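# Hang the power strip level on two wall screws

## Task

Put the power strip's keyhole slots over the two screws so it stays up unaided and sits level, with the narrow part of each keyhole slot pointing upward.

## Robot and tools

Robot: two arms, left_arm and right_arm, each with a parallel two-finger gripper. Scene frame: origin at table-top height, halfway between the arms' nominal bases; +z up, +x forward over the table, +y toward left_arm. Arm names do not match image sides. Calibrated bases: left_arm at (-0.051, +0.349, 0) m, right_arm at (-0.026, -0.326, 0) m, each turned slightly about z. A camera stand is fixed behind the arms. On the gripper, the fingers point along +z and open and close along y. end_effector_position is the point between the pads, about 1 cm short of the tips.

Frames: reported hand positions (m) and quaternions (wxyz) are in each arm's own base frame. Fixed cameras and the table use the scene frame. Every motion offset is measured along the axes of that arm's current Hand target, i.e. the gripper's own axes.

execute_actions(actions, cameras): actions is a list of actions run in order. Each action has up to 15 rows, one per 1/30 s step; if shorter, its last row is held for the remaining steps. Each row is one list of 14 numbers, all in [-1, 1], covering both arms even if only one moves: left dx, dy, dz, rx, ry, rz, opening, then right dx, dy, dz, rx, ry, rz, opening. dx to rz are an offset, not a pose: each row counts from the Hand target as it was when the action began, not from the previous row, and each new action or call starts from the updated Hand target, so repeating an offset moves further. Scale: 1.0 = 0.6 m for dx, dy, dz and 180 degrees for rx, ry, rz (together one rotation vector). Opening is absolute: +1 fully open (0.094 m), -1 closed. Six zeros re-command the current Hand target; sending 0 as opening is a real command, so repeat the present opening to keep a gripper as it is. cameras: names, ["all"], or []; by default images appear only for an empty actions list. An empty list also reports the current state and scene number.

move(target, speed, blend, opening_speed, grip_force, blocking, cameras): target is one 14-number row (same layout and scale as above) or a list of up to 15 rows; every row is an offset from the Hand targets at the start of the call, not from the previous row. Paths are straight, end together, last at least 0.5 s and are cut at 10 s. speed: m/s per arm path, 0.002 to 2.9, default 0.25 (rotation up to twice that in rad/s); one value or one per target. blend: metres of corner rounding per target; 0 stops at each. opening_speed: rate on the -1 to +1 scale per second, at least 0.2; use it to close gently on fragile parts. grip_force: newtons per pad, 10 to 50, one value or one per arm; it persists until changed, and lower values close slowly. blocking=false returns early while the move continues. Paths do not avoid obstacles or the other arm. The result adds a move: line with the ending (done, off_target, moving, held, fault) and limits (paced = pose clipped, held = steps withheld). done means at rest within 10 mm and 2 degrees; neither done nor off_target says anything about contact.

wait(seconds 0 to 10, cameras): lets time pass with last commands held; returns early if a running move ends. stop(cameras): brakes the running move. zoom_image(camera, region [x0, y0, x1, y1] in pixels, at most 504 by 504): enlarges part of that camera's latest image. Cameras: cam_head_left, cam_head_right, cam_high, cam_low (fixed, 896x504), cam_left_wrist, cam_right_wrist. read_manual(section) returns licence texts only. finished_scene(scene) ends the current scene, giving its number; it is final and the power strip must already hang by itself.

Result lines: Hand target is the last commanded pose after clipping and is the base for the next offsets. The gripper often rests short of it (friction, weight, a load); waiting does not fix that, but a new command or an extra offset does. Tool commands lists present gripper commands. grip_measured is the measured opening on the -1..+1 scale (reads slightly wide when empty, narrower than a firmly squeezed part). grip_effort_nm is the gripper motor effort, negative closing; it is not finger force. Joint torques include the arm's own weight and are offset and noisy. Joint velocities "within noise" means the arm is still. Calls with actions also list some step positions.

Control limits: orientation commands are clipped to within 40 degrees of the current gripper orientation each step, so turn in stages. Keep paths away from an arm's own base and go round it. Near-straight arms overshoot and lag more.

Avoid: dropping the strip or releasing it while it moves; knocking it or anything off the table; hitting screws, wall or table hard; fast contact or targets set far past a contact (pressing harder); arms, grippers or wrist-camera cables touching each other or objects (the cable counts as the hand); closing one gripper on the other's fingers. To end a push, command the target back past the gripper. Motor heat builds when holding loads, staying stretched or pushing at an unreachable pose; a MOTOR HOT line warns, and further heating folds the arm away for good. Loose objects may be nudged by outside disturbances.

Each tool is called after "Request:" by a JSON object that holds its "name" and its "arguments".

## Session

Request:
{"name": "execute_actions", "arguments": {"actions": []}}

Scene clock: 0.00 s.
left_arm: end_effector_position=(+0.4437, +0.1242, +0.2851) grip_measured=+1.000 grip_effort_nm=n/a end_effector_quat_wxyz=(+0.730, -0.247, +0.633, -0.081) | right_arm: end_effector_position=(+0.4397, -0.0537, +0.2477) grip_measured=+1.000 grip_effort_nm=n/a end_effector_quat_wxyz=(+0.737, +0.060, +0.668, +0.084)
Joint positions: left_arm=[0.277 1.442 0.73 0.791 0.015 -0.483 0.094] | right_arm=[-0.223 1.5 0.575 1.029 -0.245 0.229 0.094]
Joint velocities: within noise
Joint torques (N m): no reading
Heat: left arm: 28 °C; right arm: 31 °C.
Hand target: left_arm +0.4436, +0.1241, +0.2880; +0.731, -0.246, +0.632, -0.080 | right_arm +0.4396, -0.0537, +0.2564; +0.744, +0.057, +0.660, +0.082
Tool commands: left_gripper/opening=+1.0 right_gripper/opening=+1.0

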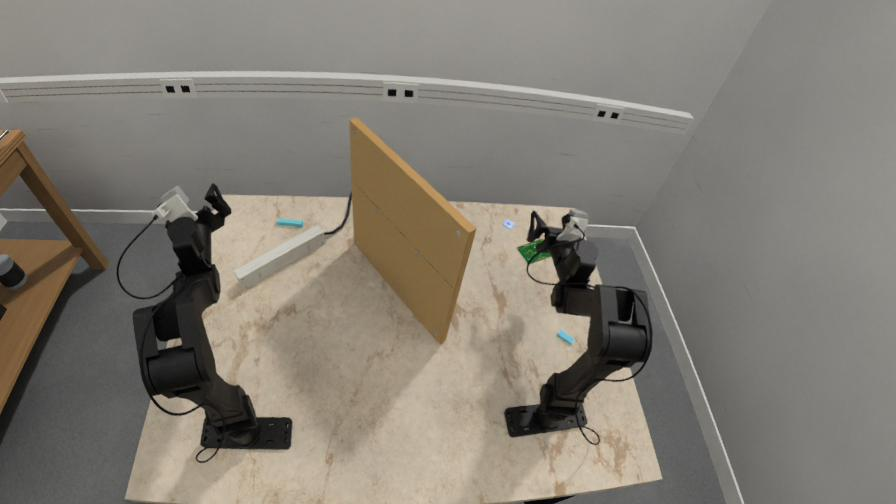

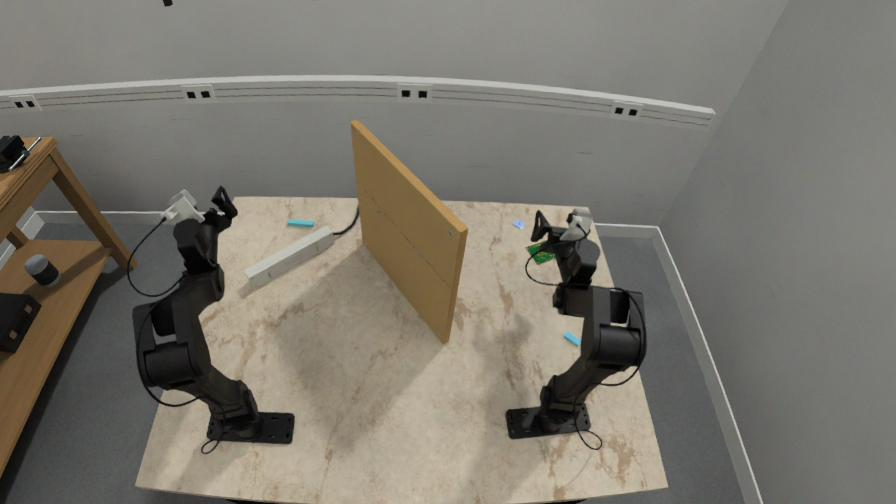

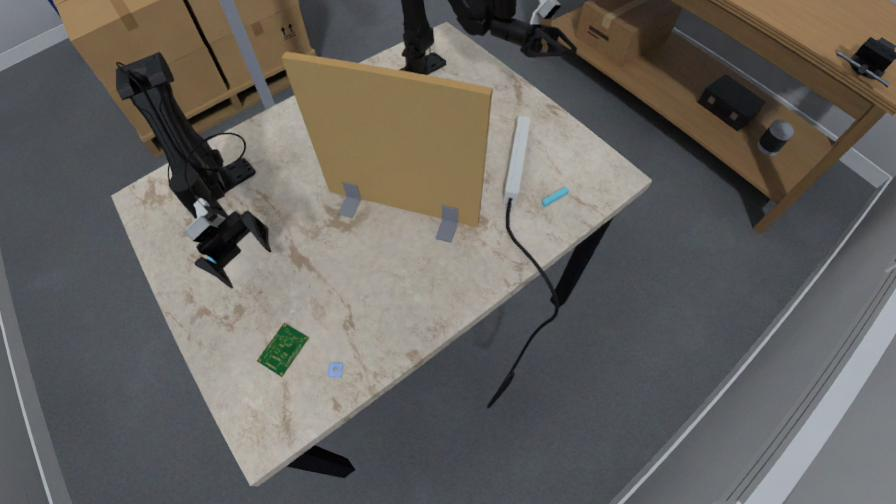

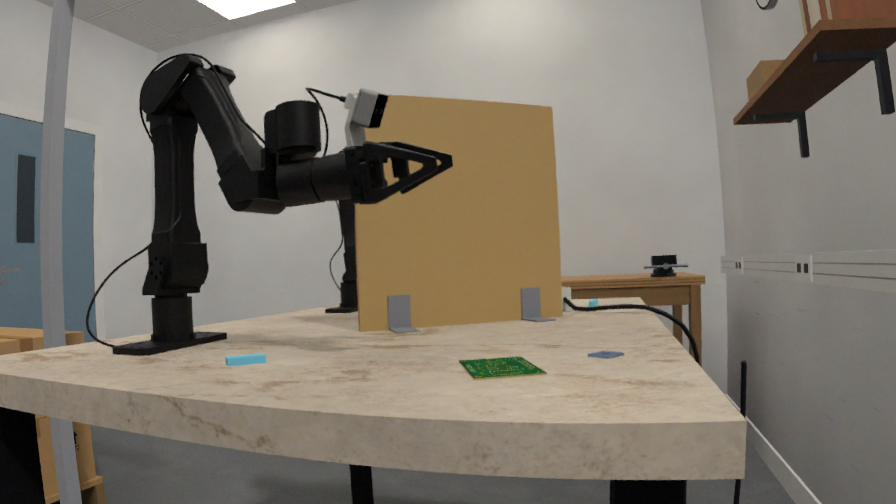

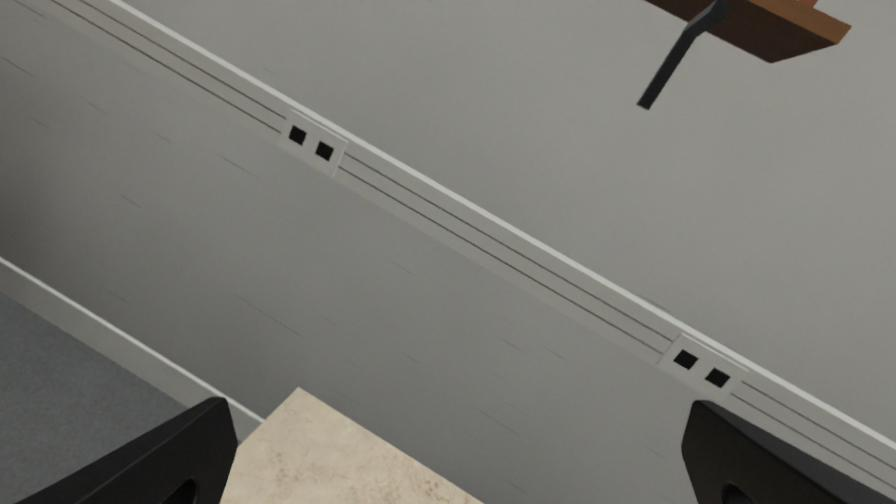

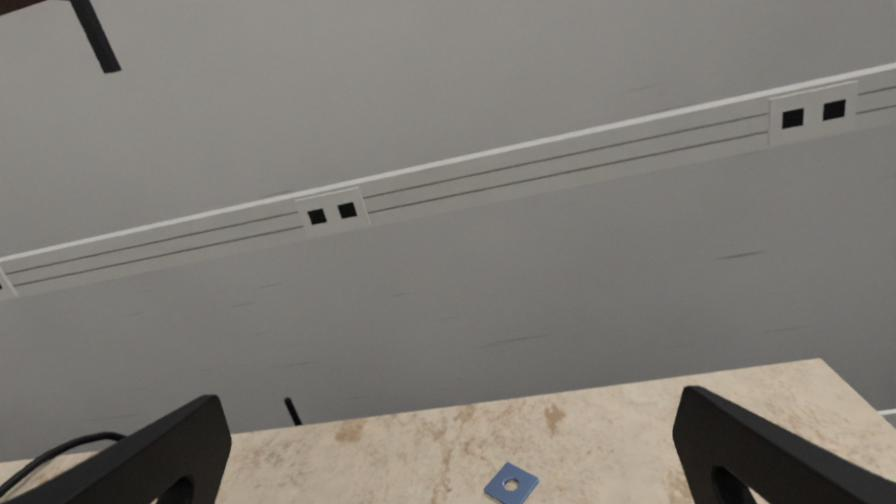

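Request:
{"name": "zoom_image", "arguments": {"camera": "cam_head_left", "region": [220, 110, 490, 350]}}

Request:
{"name": "zoom_image", "arguments": {"camera": "cam_head_right", "region": [220, 110, 490, 350]}}

Request:
{"name": "zoom_image", "arguments": {"camera": "cam_high", "region": [440, 90, 640, 230]}}

Scaled by 1.867 from the camera's 896x504 image, which has a finer 1280x720 frame.

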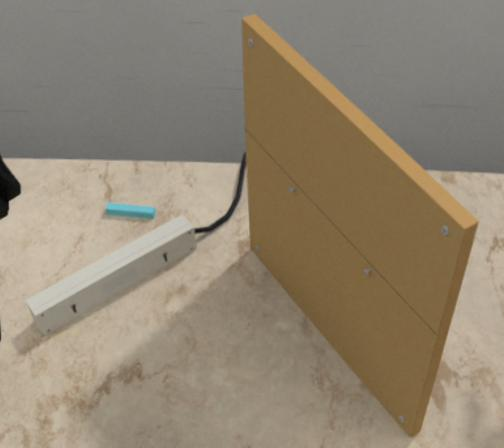

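Scaled by 1.867 from the camera's 896x504 image, which has a finer 1280x720 frame.

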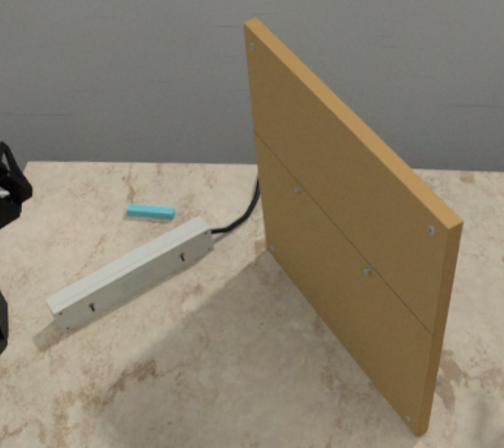

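Scaled by 2.520 from the camera's 896x504 image, which has a finer 1280x720 frame.

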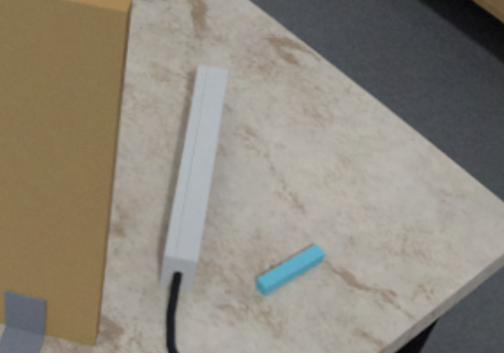

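Request:
{"name": "move", "arguments": {"target": [0.267,-0.0857,-0.0037,0.2034,0.5406,0.397,1,0,0,0,0,0,0,1], "cameras": ["all"]}}

Scene clock: 47.80 s.
left_arm: end_effector_position=(+0.4807, +0.0115, +0.1720) grip_measured=+1.000 grip_effort_nm=0.00 end_effector_quat_wxyz=(+0.094, +0.446, +0.889, +0.049) | right_arm: end_effector_position=(+0.4397, -0.0537, +0.2477) grip_measured=+1.000 grip_effort_nm=-0.01 end_effector_quat_wxyz=(+0.737, +0.060, +0.668, +0.084)
Joint positions: left_arm=[0.022 2.313 2.496 -1.543 0.001 0.953 0.094] | right_arm=[-0.223 1.5 0.575 1.029 -0.245 0.229 0.094]
Joint torques (N m): left_arm=[-0.31 -10.21 8.4 0.41 -0.02 0.04] | right_arm=[-0.02 -6.72 7.94 2.07 0 -0.05]
Heat: left arm: 35 °C; right arm: 33 °C.
Hand target: left_arm +0.4815, +0.0106, +0.1697; +0.000, +0.452, +0.892, +0.000 | right_arm +0.4396, -0.0537, +0.2564; +0.744, +0.057, +0.660, +0.082
Off the commanded pose: left_arm 0.003 m, 12 deg | right_arm 0.009 m, 1 deg.
joint sent to its limit (left arm) — joint 4 (wrist pitch), lower limit. The joint targets are off in orientation, not in position.
move: off_target (left_arm)
camera_calibration:
cam_left_wrist: T_world_to_cam=[[-0.772425, -0.602837, -0.199869, 0.412737], [-0.634014, 0.713475, 0.298294, 0.2831], [-0.037221, 0.357129, -0.933313, 0.261437], [0, 0, 0, 1]] pos_world=[0.508029, -0.046539, 0.242049]

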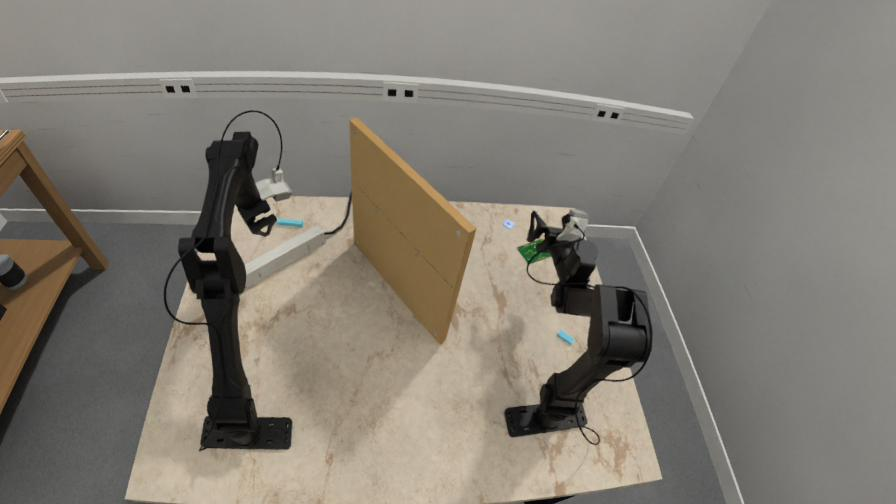

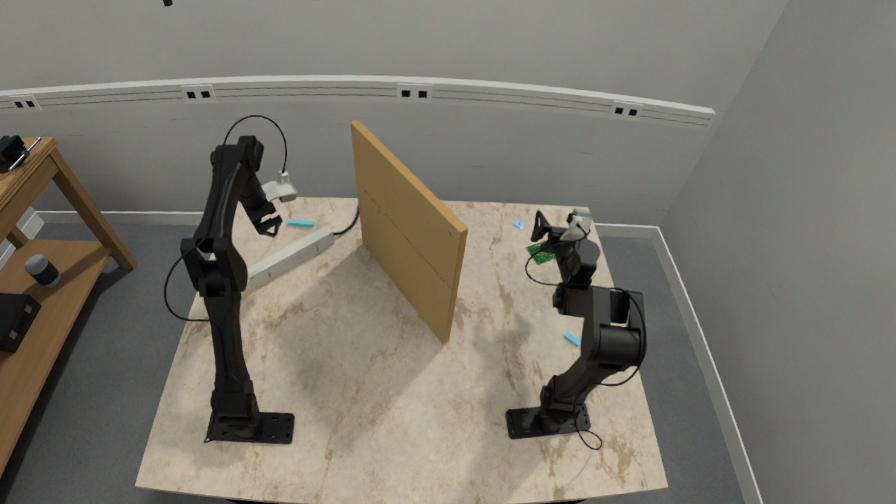

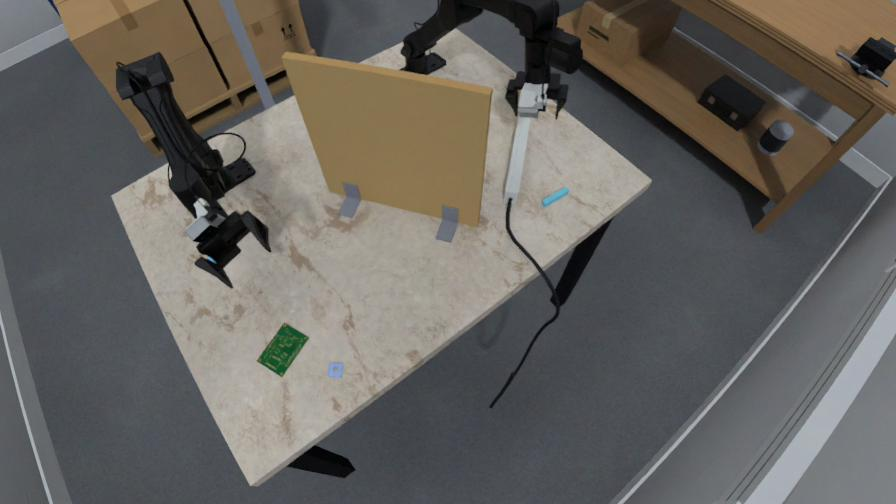

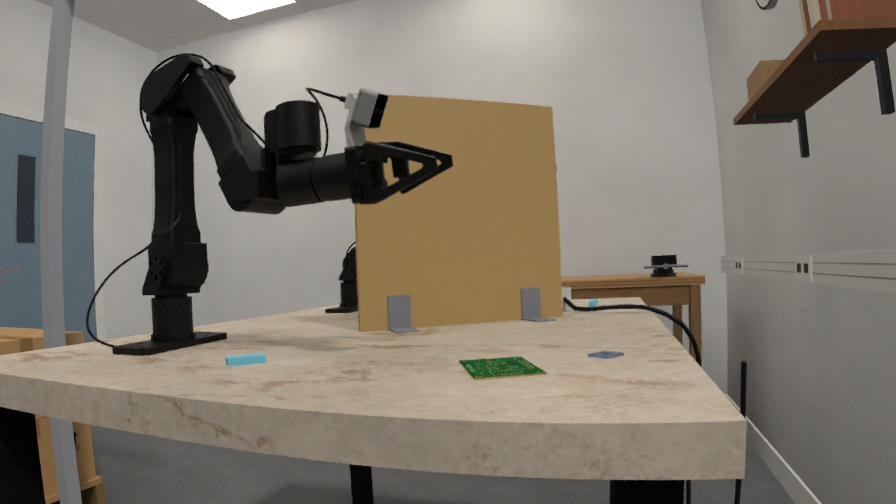

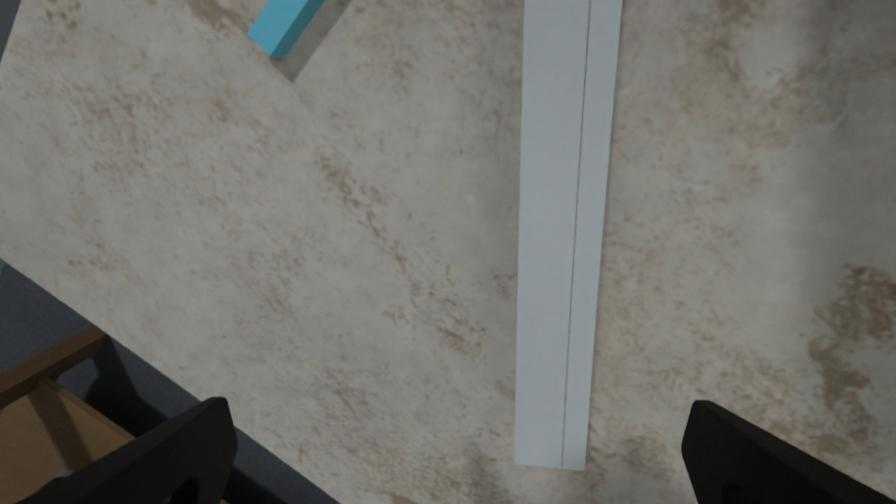

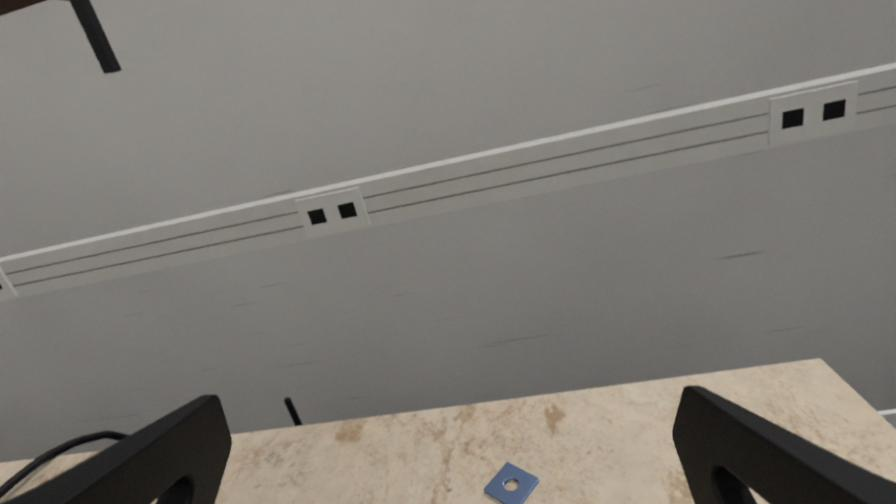

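Request:
{"name": "move", "arguments": {"target": [-0.066,-0.037,0.117,0,0,-0.0167,1,0,0,0,0,0,0,1], "cameras": ["cam_left_wrist","cam_head_left","cam_high"]}}

Scene clock: 62.97 s.
left_arm: end_effector_position=(+0.4859, -0.0353, +0.0965) grip_measured=+1.000 grip_effort_nm=0.00 end_effector_quat_wxyz=(+0.026, +0.433, +0.901, +0.014) | right_arm: end_effector_position=(+0.4397, -0.0537, +0.2477) grip_measured=+1.000 grip_effort_nm=-0.01 end_effector_quat_wxyz=(+0.737, +0.060, +0.668, +0.084)
Joint positions: left_arm=[-0.077 2.491 2.524 -1.546 -0.007 0.819 0.094] | right_arm=[-0.223 1.5 0.575 1.029 -0.245 0.229 0.094]
Joint torques (N m): left_arm=[0.36 -12.36 8.29 0.12 0.03 -0.05] | right_arm=[-0.01 -6.76 7.84 2.08 0.02 -0.03]
Heat: left arm: 33 °C; right arm: 33 °C.
Hand target: left_arm +0.4870, -0.0344, +0.0994; +0.000, +0.428, +0.904, +0.000 | right_arm +0.4396, -0.0537, +0.2564; +0.744, +0.057, +0.660, +0.082
Off the commanded pose: left_arm 0.003 m, 3 deg | right_arm 0.009 m, 1 deg.
joint sent to its limit (left arm) — joint 4 (wrist pitch), lower limit. The joint targets are off in orientation, not in position.
move: off_target (left_arm)
camera_calibration:
cam_left_wrist: T_world_to_cam=[[-0.772195, -0.630631, -0.0775773, 0.360596], [-0.605696, 0.69372, 0.389725, 0.319031], [-0.191956, 0.347932, -0.917658, 0.281185], [0, 0, 0, 1]] pos_world=[0.525662, -0.0917485, 0.161671]
Images, in order (width x height): cam_head_left 896x504, cam_high 896x504, cam_left_wrist 896x504.

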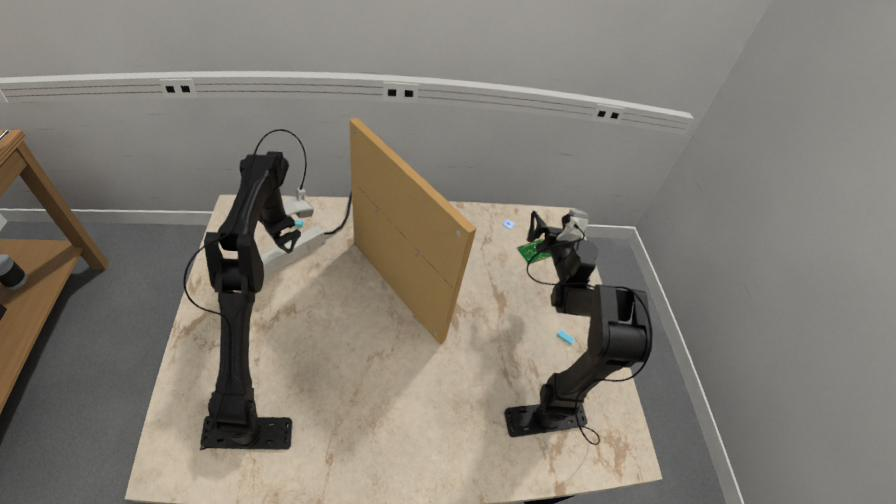

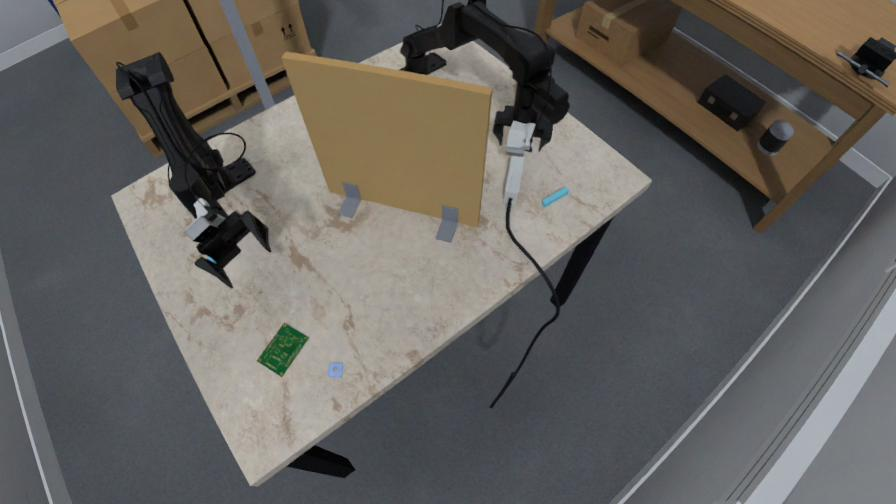

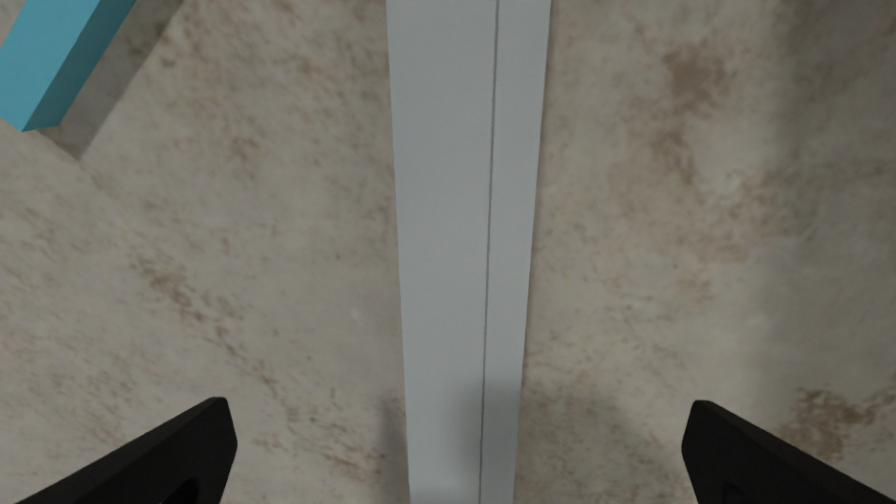

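Request:
{"name": "move", "arguments": {"target": [[0,0,0.09,0,0,0,1,0,0,0,0,0,0,1],[0,0,0.09,0,0,0,-0.6,0,0,0,0,0,0,1]], "opening_speed": 0.8, "cameras": ["cam_left_wrist","cam_head_left","cam_high"]}}

Scene clock: 69.17 s.
left_arm: end_effector_position=(+0.4864, -0.0354, +0.0538) grip_measured=-0.311 grip_effort_nm=-1.02 end_effector_quat_wxyz=(+0.003, +0.432, +0.902, +0.005) | right_arm: end_effector_position=(+0.4397, -0.0537, +0.2477) grip_measured=+1.000 grip_effort_nm=-0.01 end_effector_quat_wxyz=(+0.737, +0.060, +0.668, +0.084)
Joint positions: left_arm=[-0.077 2.525 2.417 -1.453 -0.007 0.817 0.032] | right_arm=[-0.223 1.5 0.575 1.029 -0.245 0.229 0.094]
Joint torques (N m): left_arm=[0.38 -11.93 6.05 0.25 0.03 -0.05] | right_arm=[-0.05 -6.72 7.87 2.06 0.02 -0.05]
Heat: left arm: 34 °C; right arm: 34 °C.
Hand target: left_arm +0.4870, -0.0343, +0.0455; +0.000, +0.428, +0.904, +0.000 | right_arm +0.4396, -0.0537, +0.2564; +0.744, +0.057, +0.660, +0.082
Off the commanded pose: left_arm 0.009 m, 1 deg | right_arm 0.009 m, 1 deg.
move: done
camera_calibration:
cam_left_wrist: T_world_to_cam=[[-0.774124, -0.631603, -0.0425377, 0.356547], [-0.587307, 0.691507, 0.420582, 0.32536], [-0.236225, 0.350565, -0.906257, 0.263158], [0, 0, 0, 1]] pos_world=[0.529263, -0.0920463, 0.116815]
Images, in order (width x height): cam_head_left 896x504, cam_high 896x504, cam_left_wrist 896x504.

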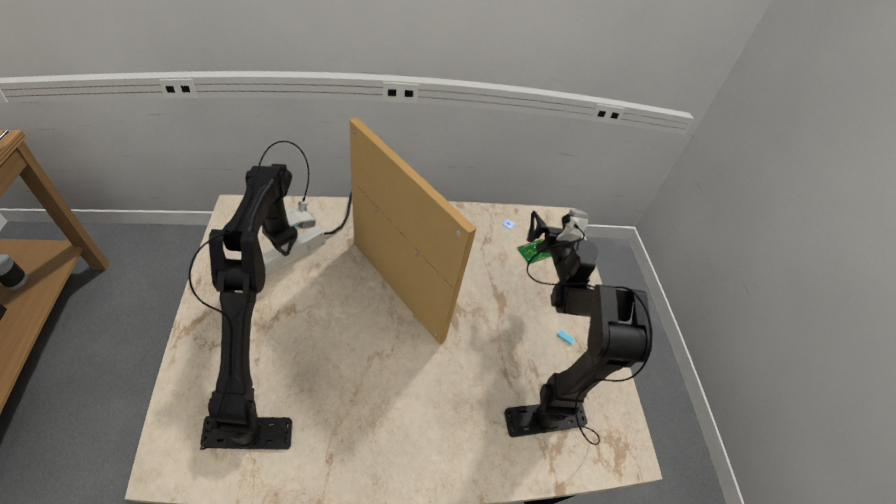

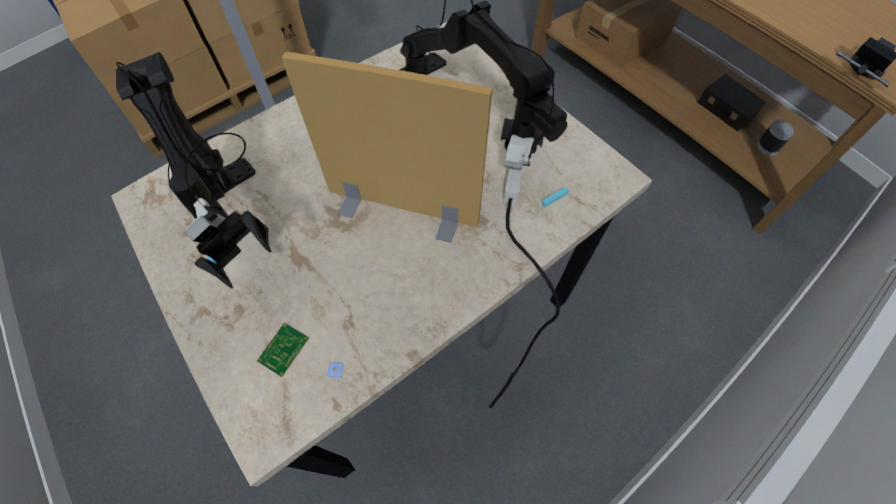

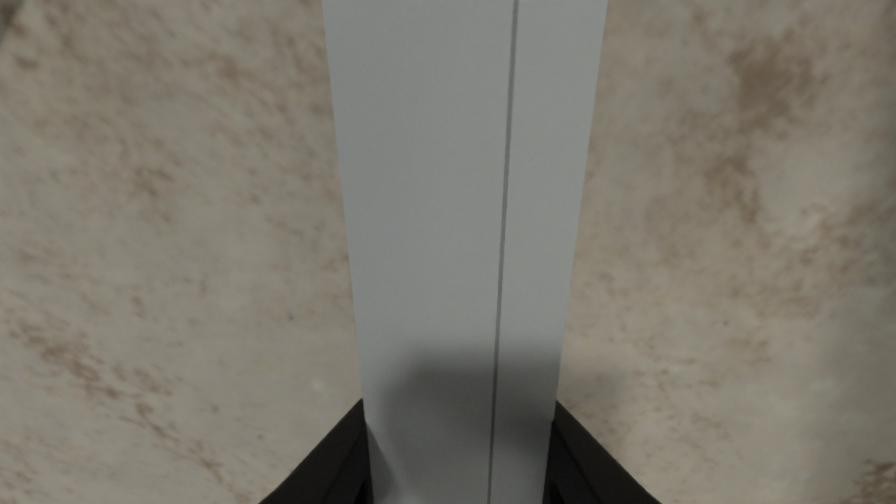

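Request:
{"name": "move", "arguments": {"target": [[0,0,-0.16,0,0,0,-0.6,0,0,0,0,0,0,1],[0.077,0.063,-0.2,-0.38,0,0,-0.6,0,0,0,0,0,0,1]], "blend": [0.02,0], "cameras": ["all"]}}

Scene clock: 83.97 s.
left_arm: end_effector_position=(+0.4804, +0.0214, +0.1328) grip_measured=-0.311 grip_effort_nm=-1.03 end_effector_quat_wxyz=(+0.198, +0.401, +0.752, +0.483) | right_arm: end_effector_position=(+0.4397, -0.0537, +0.2477) grip_measured=+1.000 grip_effort_nm=-0.01 end_effector_quat_wxyz=(+0.737, +0.060, +0.668, +0.084)
Joint positions: left_arm=[-0.227 1.828 1.118 0.01 -0.787 1.135 0.032] | right_arm=[-0.223 1.5 0.575 1.029 -0.245 0.229 0.094]
Joint torques (N m): left_arm=[0.01 -12.12 7.2 2.29 -0.67 -0.13] | right_arm=[-0.02 -6.63 7.87 2.07 -0.01 -0.03]
Heat: left arm: 36 °C; right arm: 34 °C.
Hand target: left_arm +0.4871, +0.0252, +0.1655; +0.241, +0.354, +0.747, +0.508 | right_arm +0.4396, -0.0537, +0.2564; +0.744, +0.057, +0.660, +0.082
Off the commanded pose: left_arm 0.034 m, 8 deg | right_arm 0.009 m, 1 deg.
move: off_target (left_arm)
camera_calibration:
cam_left_wrist: T_world_to_cam=[[-0.38634, -0.198976, -0.900639, 0.309507], [-0.841485, 0.475871, 0.255832, 0.397965], [0.377683, 0.856712, -0.351283, -0.0659897], [0, 0, 0, 1]] pos_world=[0.479379, -0.0712612, 0.153761]

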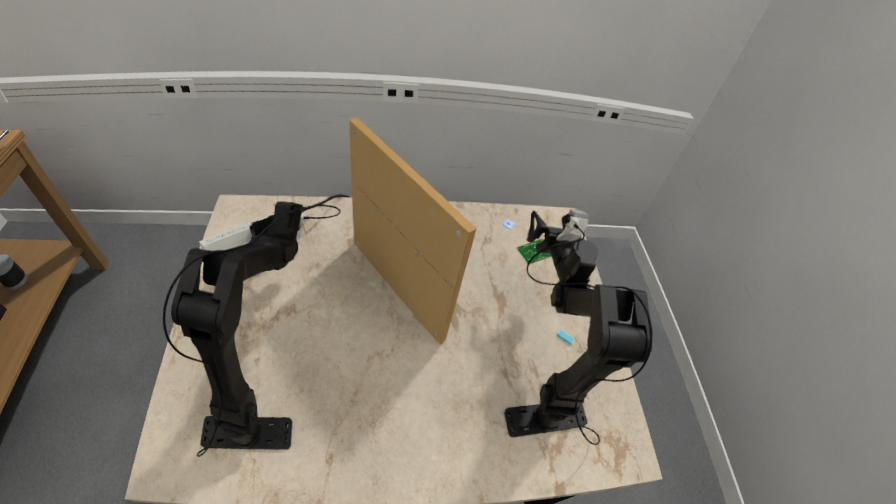

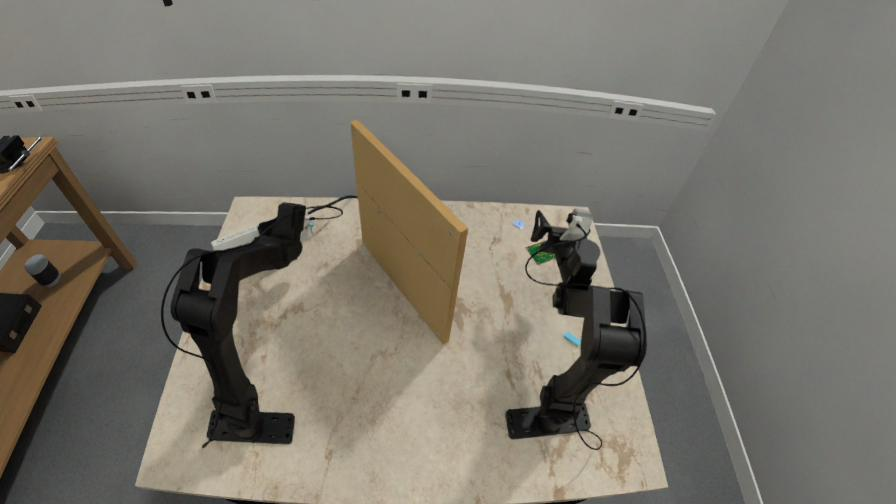

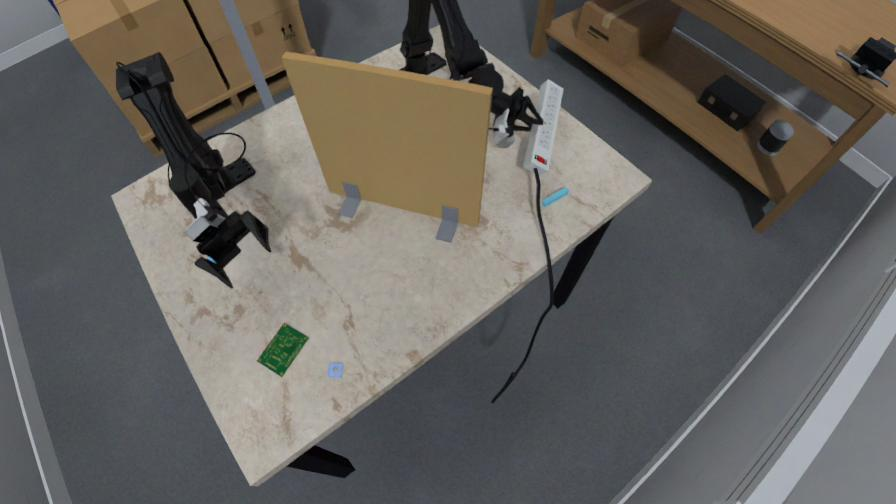

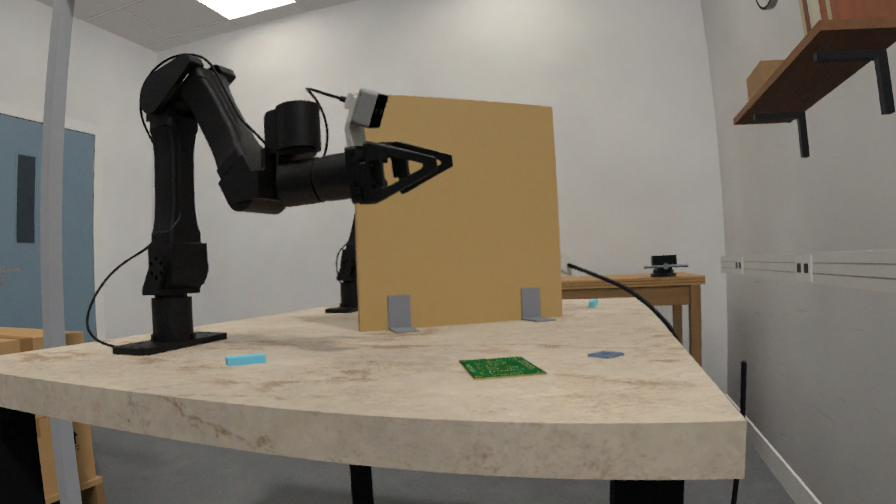

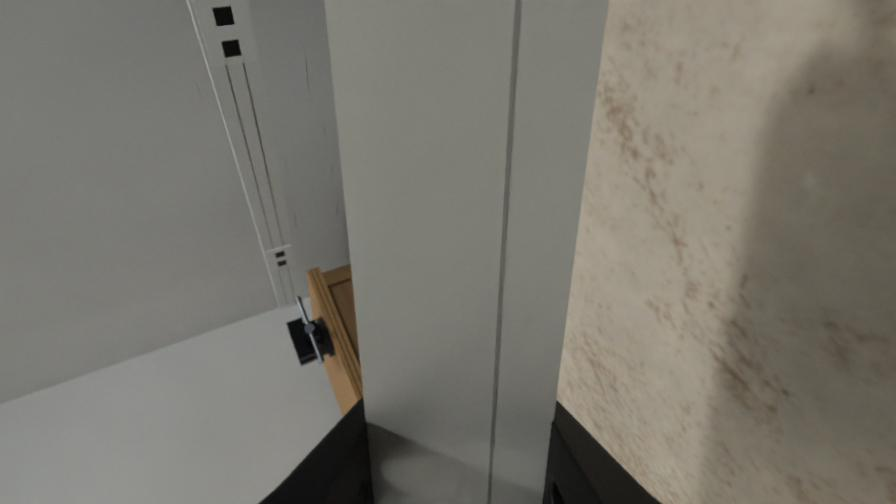

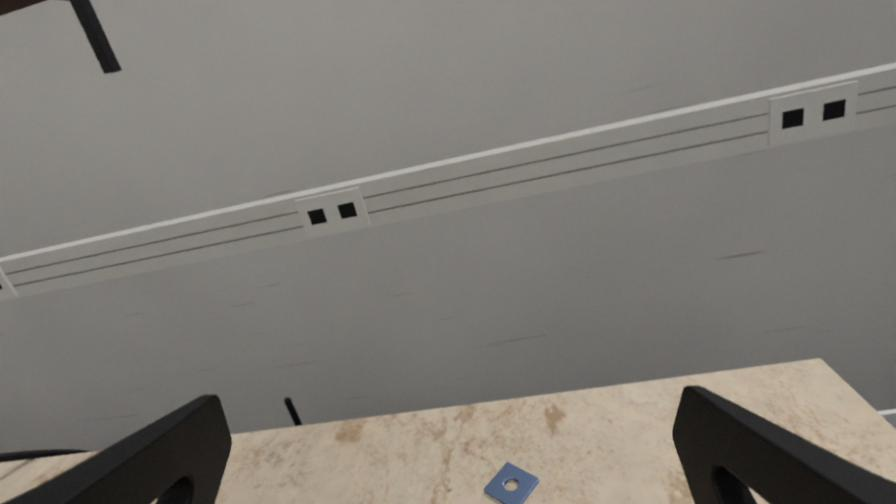

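Request:
{"name": "move", "arguments": {"target": [0,-0.124,0.049,0,0,0,-0.6,0,0,0,0,0,0,1], "speed": 0.12, "cameras": ["cam_high","cam_left_wrist","cam_head_left"]}}

Request:
{"name": "zoom_image", "arguments": {"camera": "cam_high", "region": [440, 60, 640, 200]}}

Scene clock: 92.57 s.
left_arm: end_effector_position=(+0.4813, +0.0217, +0.0732) grip_measured=-0.311 grip_effort_nm=-1.03 end_effector_quat_wxyz=(+0.220, +0.384, +0.751, +0.490) | right_arm: end_effector_position=(+0.4397, -0.0537, +0.2477) grip_measured=+1.000 grip_effort_nm=-0.01 end_effector_quat_wxyz=(+0.737, +0.060, +0.668, +0.084)
Joint positions: left_arm=[-0.227 1.964 0.979 0.34 -0.791 1.131 0.032] | right_arm=[-0.223 1.5 0.575 1.029 -0.245 0.229 0.094]
Joint torques (N m): left_arm=[0.02 -8.87 6.37 2.25 -0.61 -0.07] | right_arm=[0.02 -6.68 7.91 2.05 -0.01 -0.05]
Heat: left arm: 35 °C; right arm: 34 °C.
Hand target: left_arm +0.4870, +0.0252, +0.0855; +0.241, +0.355, +0.747, +0.508 | right_arm +0.4396, -0.0537, +0.2564; +0.744, +0.057, +0.660, +0.082
Off the commanded pose: left_arm 0.014 m, 5 deg | right_arm 0.009 m, 1 deg.
move: off_target (left_arm)
camera_calibration:
cam_left_wrist: T_world_to_cam=[[-0.334242, -0.212272, -0.918272, 0.232735], [-0.856765, 0.474421, 0.202185, 0.425172], [0.39273, 0.854321, -0.340439, -0.0956407], [0, 0, 0, 1]] pos_world=[0.479624, -0.0706, 0.0951909]
Images, in order (width x height): cam_head_left 896x504, cam_high 896x504, cam_left_wrist 896x504.

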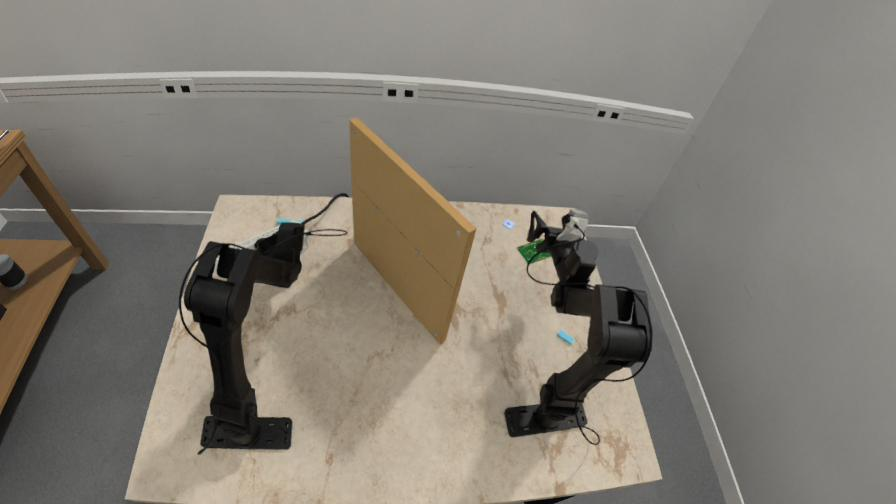

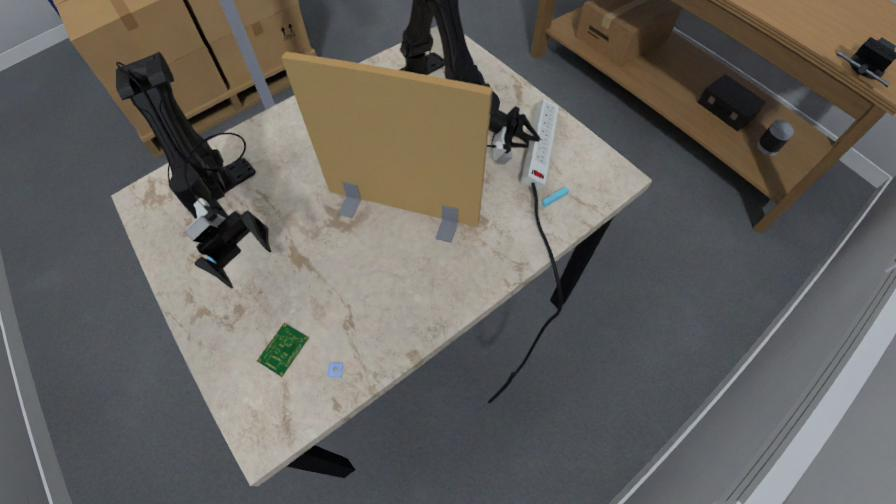

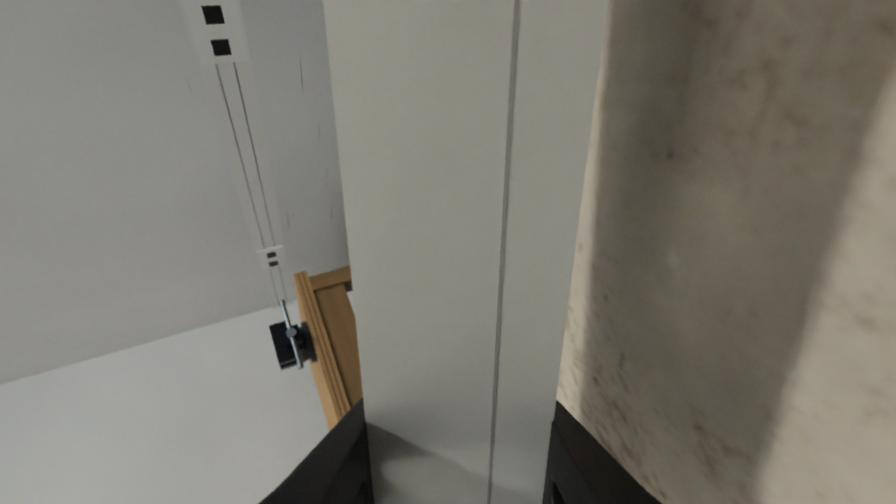

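Scaled by 2.520 from the camera's 896x504 image, which has a finer 1280x720 frame.

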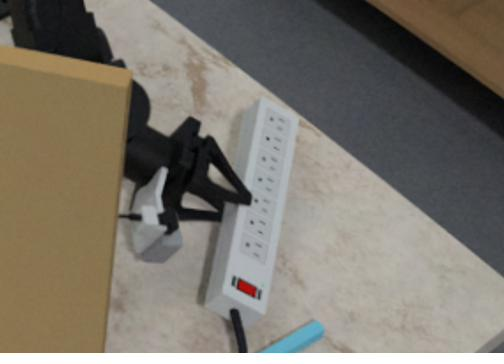

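Request:
{"name": "move", "arguments": {"target": [0.036,-0.053,0.029,0,0,0,-0.6,0,0,0,0,0,0,1], "speed": 0.06, "cameras": ["cam_high","cam_left_wrist"]}}

Request:
{"name": "zoom_image", "arguments": {"camera": "cam_high", "region": [440, 60, 640, 200]}}

Scene clock: 98.00 s.
left_arm: end_effector_position=(+0.4771, +0.0367, +0.0467) grip_measured=-0.311 grip_effort_nm=-1.03 end_effector_quat_wxyz=(+0.239, +0.371, +0.748, +0.495) | right_arm: end_effector_position=(+0.4397, -0.0537, +0.2477) grip_measured=+1.000 grip_effort_nm=-0.01 end_effector_quat_wxyz=(+0.737, +0.060, +0.668, +0.084)
Joint positions: left_arm=[-0.188 2.033 0.887 0.57 -0.76 1.161 0.032] | right_arm=[-0.223 1.5 0.575 1.029 -0.245 0.229 0.094]
Joint torques (N m): left_arm=[0.91 -8.42 5.08 2.06 -0.5 0.01] | right_arm=[0.01 -6.84 7.82 2.07 0.02 -0.01]
Heat: left arm: 36 °C; right arm: 34 °C.
Hand target: left_arm +0.4768, +0.0448, +0.0495; +0.241, +0.354, +0.747, +0.508 | right_arm +0.4396, -0.0537, +0.2564; +0.744, +0.057, +0.660, +0.082
Off the commanded pose: left_arm 0.009 m, 2 deg | right_arm 0.009 m, 1 deg.
move: done
camera_calibration:
cam_left_wrist: T_world_to_cam=[[-0.291885, -0.221776, -0.930386, 0.190915], [-0.865473, 0.475313, 0.15822, 0.42592], [0.407136, 0.851406, -0.330678, -0.123063], [0, 0, 0, 1]] pos_world=[0.474451, -0.0553287, 0.0695412]
Images, in order (width x height): cam_high 896x504, cam_left_wrist 896x504.

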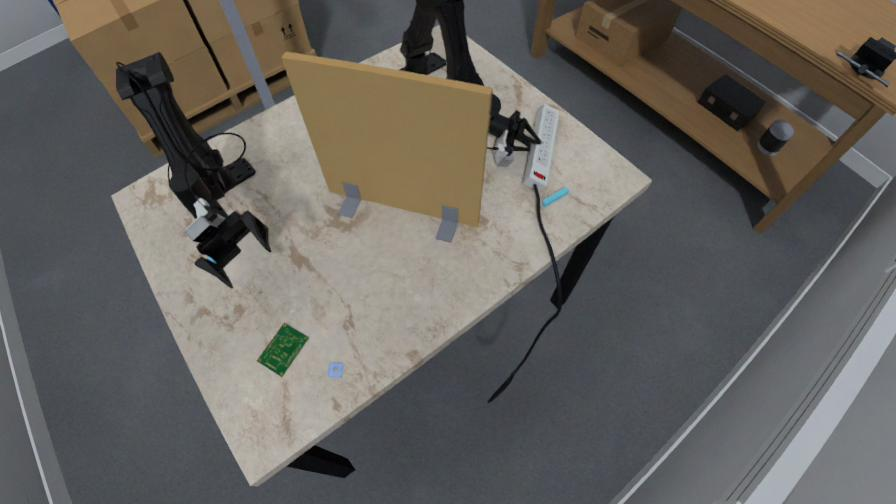

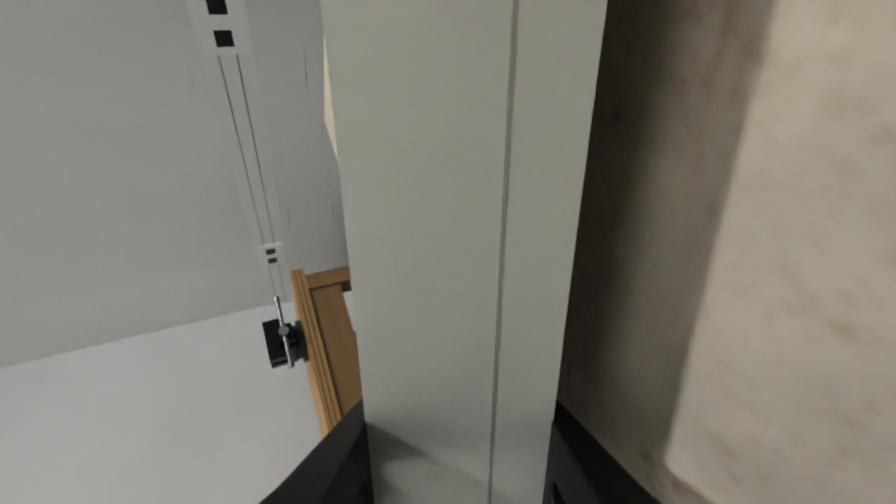

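Scaled by 2.520 from the camera's 896x504 image, which has a finer 1280x720 frame.

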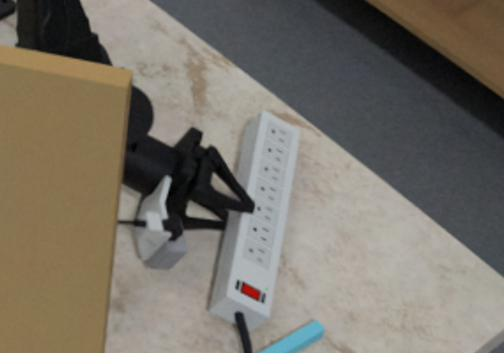

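Request:
{"name": "move", "arguments": {"target": [0,-0.031,0.012,0,0,0,-0.6,0,0,0,0,0,0,1], "speed": 0.04, "cameras": ["cam_left_wrist"]}}

Scene clock: 101.03 s.
left_arm: end_effector_position=(+0.4832, +0.0380, +0.0407) grip_measured=-0.311 grip_effort_nm=-1.03 end_effector_quat_wxyz=(+0.257, +0.354, +0.743, +0.506) | right_arm: end_effector_position=(+0.4397, -0.0537, +0.2477) grip_measured=+1.000 grip_effort_nm=0.00 end_effector_quat_wxyz=(+0.737, +0.060, +0.668, +0.084)
Joint positions: left_arm=[-0.186 2.092 0.885 0.687 -0.772 1.165 0.032] | right_arm=[-0.223 1.5 0.575 1.029 -0.245 0.229 0.094]
Joint torques (N m): left_arm=[0.7 -7.82 4.21 1.71 -0.36 -0.01] | right_arm=[0.05 -6.83 7.8 2.08 0.01 -0.01]
Heat: left arm: 36 °C; right arm: 34 °C.
Hand target: left_arm +0.4767, +0.0448, +0.0296; +0.241, +0.354, +0.747, +0.508 | right_arm +0.4396, -0.0537, +0.2564; +0.744, +0.057, +0.660, +0.082
Off the commanded pose: left_arm 0.015 m, 2 deg | right_arm 0.009 m, 1 deg.
move: off_target (left_arm)
camera_calibration:
cam_left_wrist: T_world_to_cam=[[-0.238987, -0.225683, -0.944432, 0.162523], [-0.877431, 0.466806, 0.110484, 0.439583], [0.415932, 0.855079, -0.309582, -0.13377], [0, 0, 0, 1]] pos_world=[0.480184, -0.0541374, 0.0635122]
Images, in order (width x height): cam_left_wrist 896x504.

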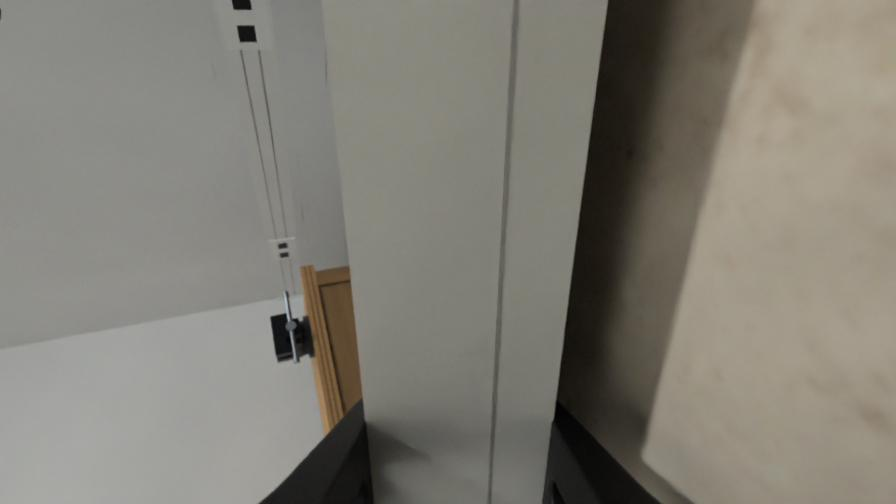

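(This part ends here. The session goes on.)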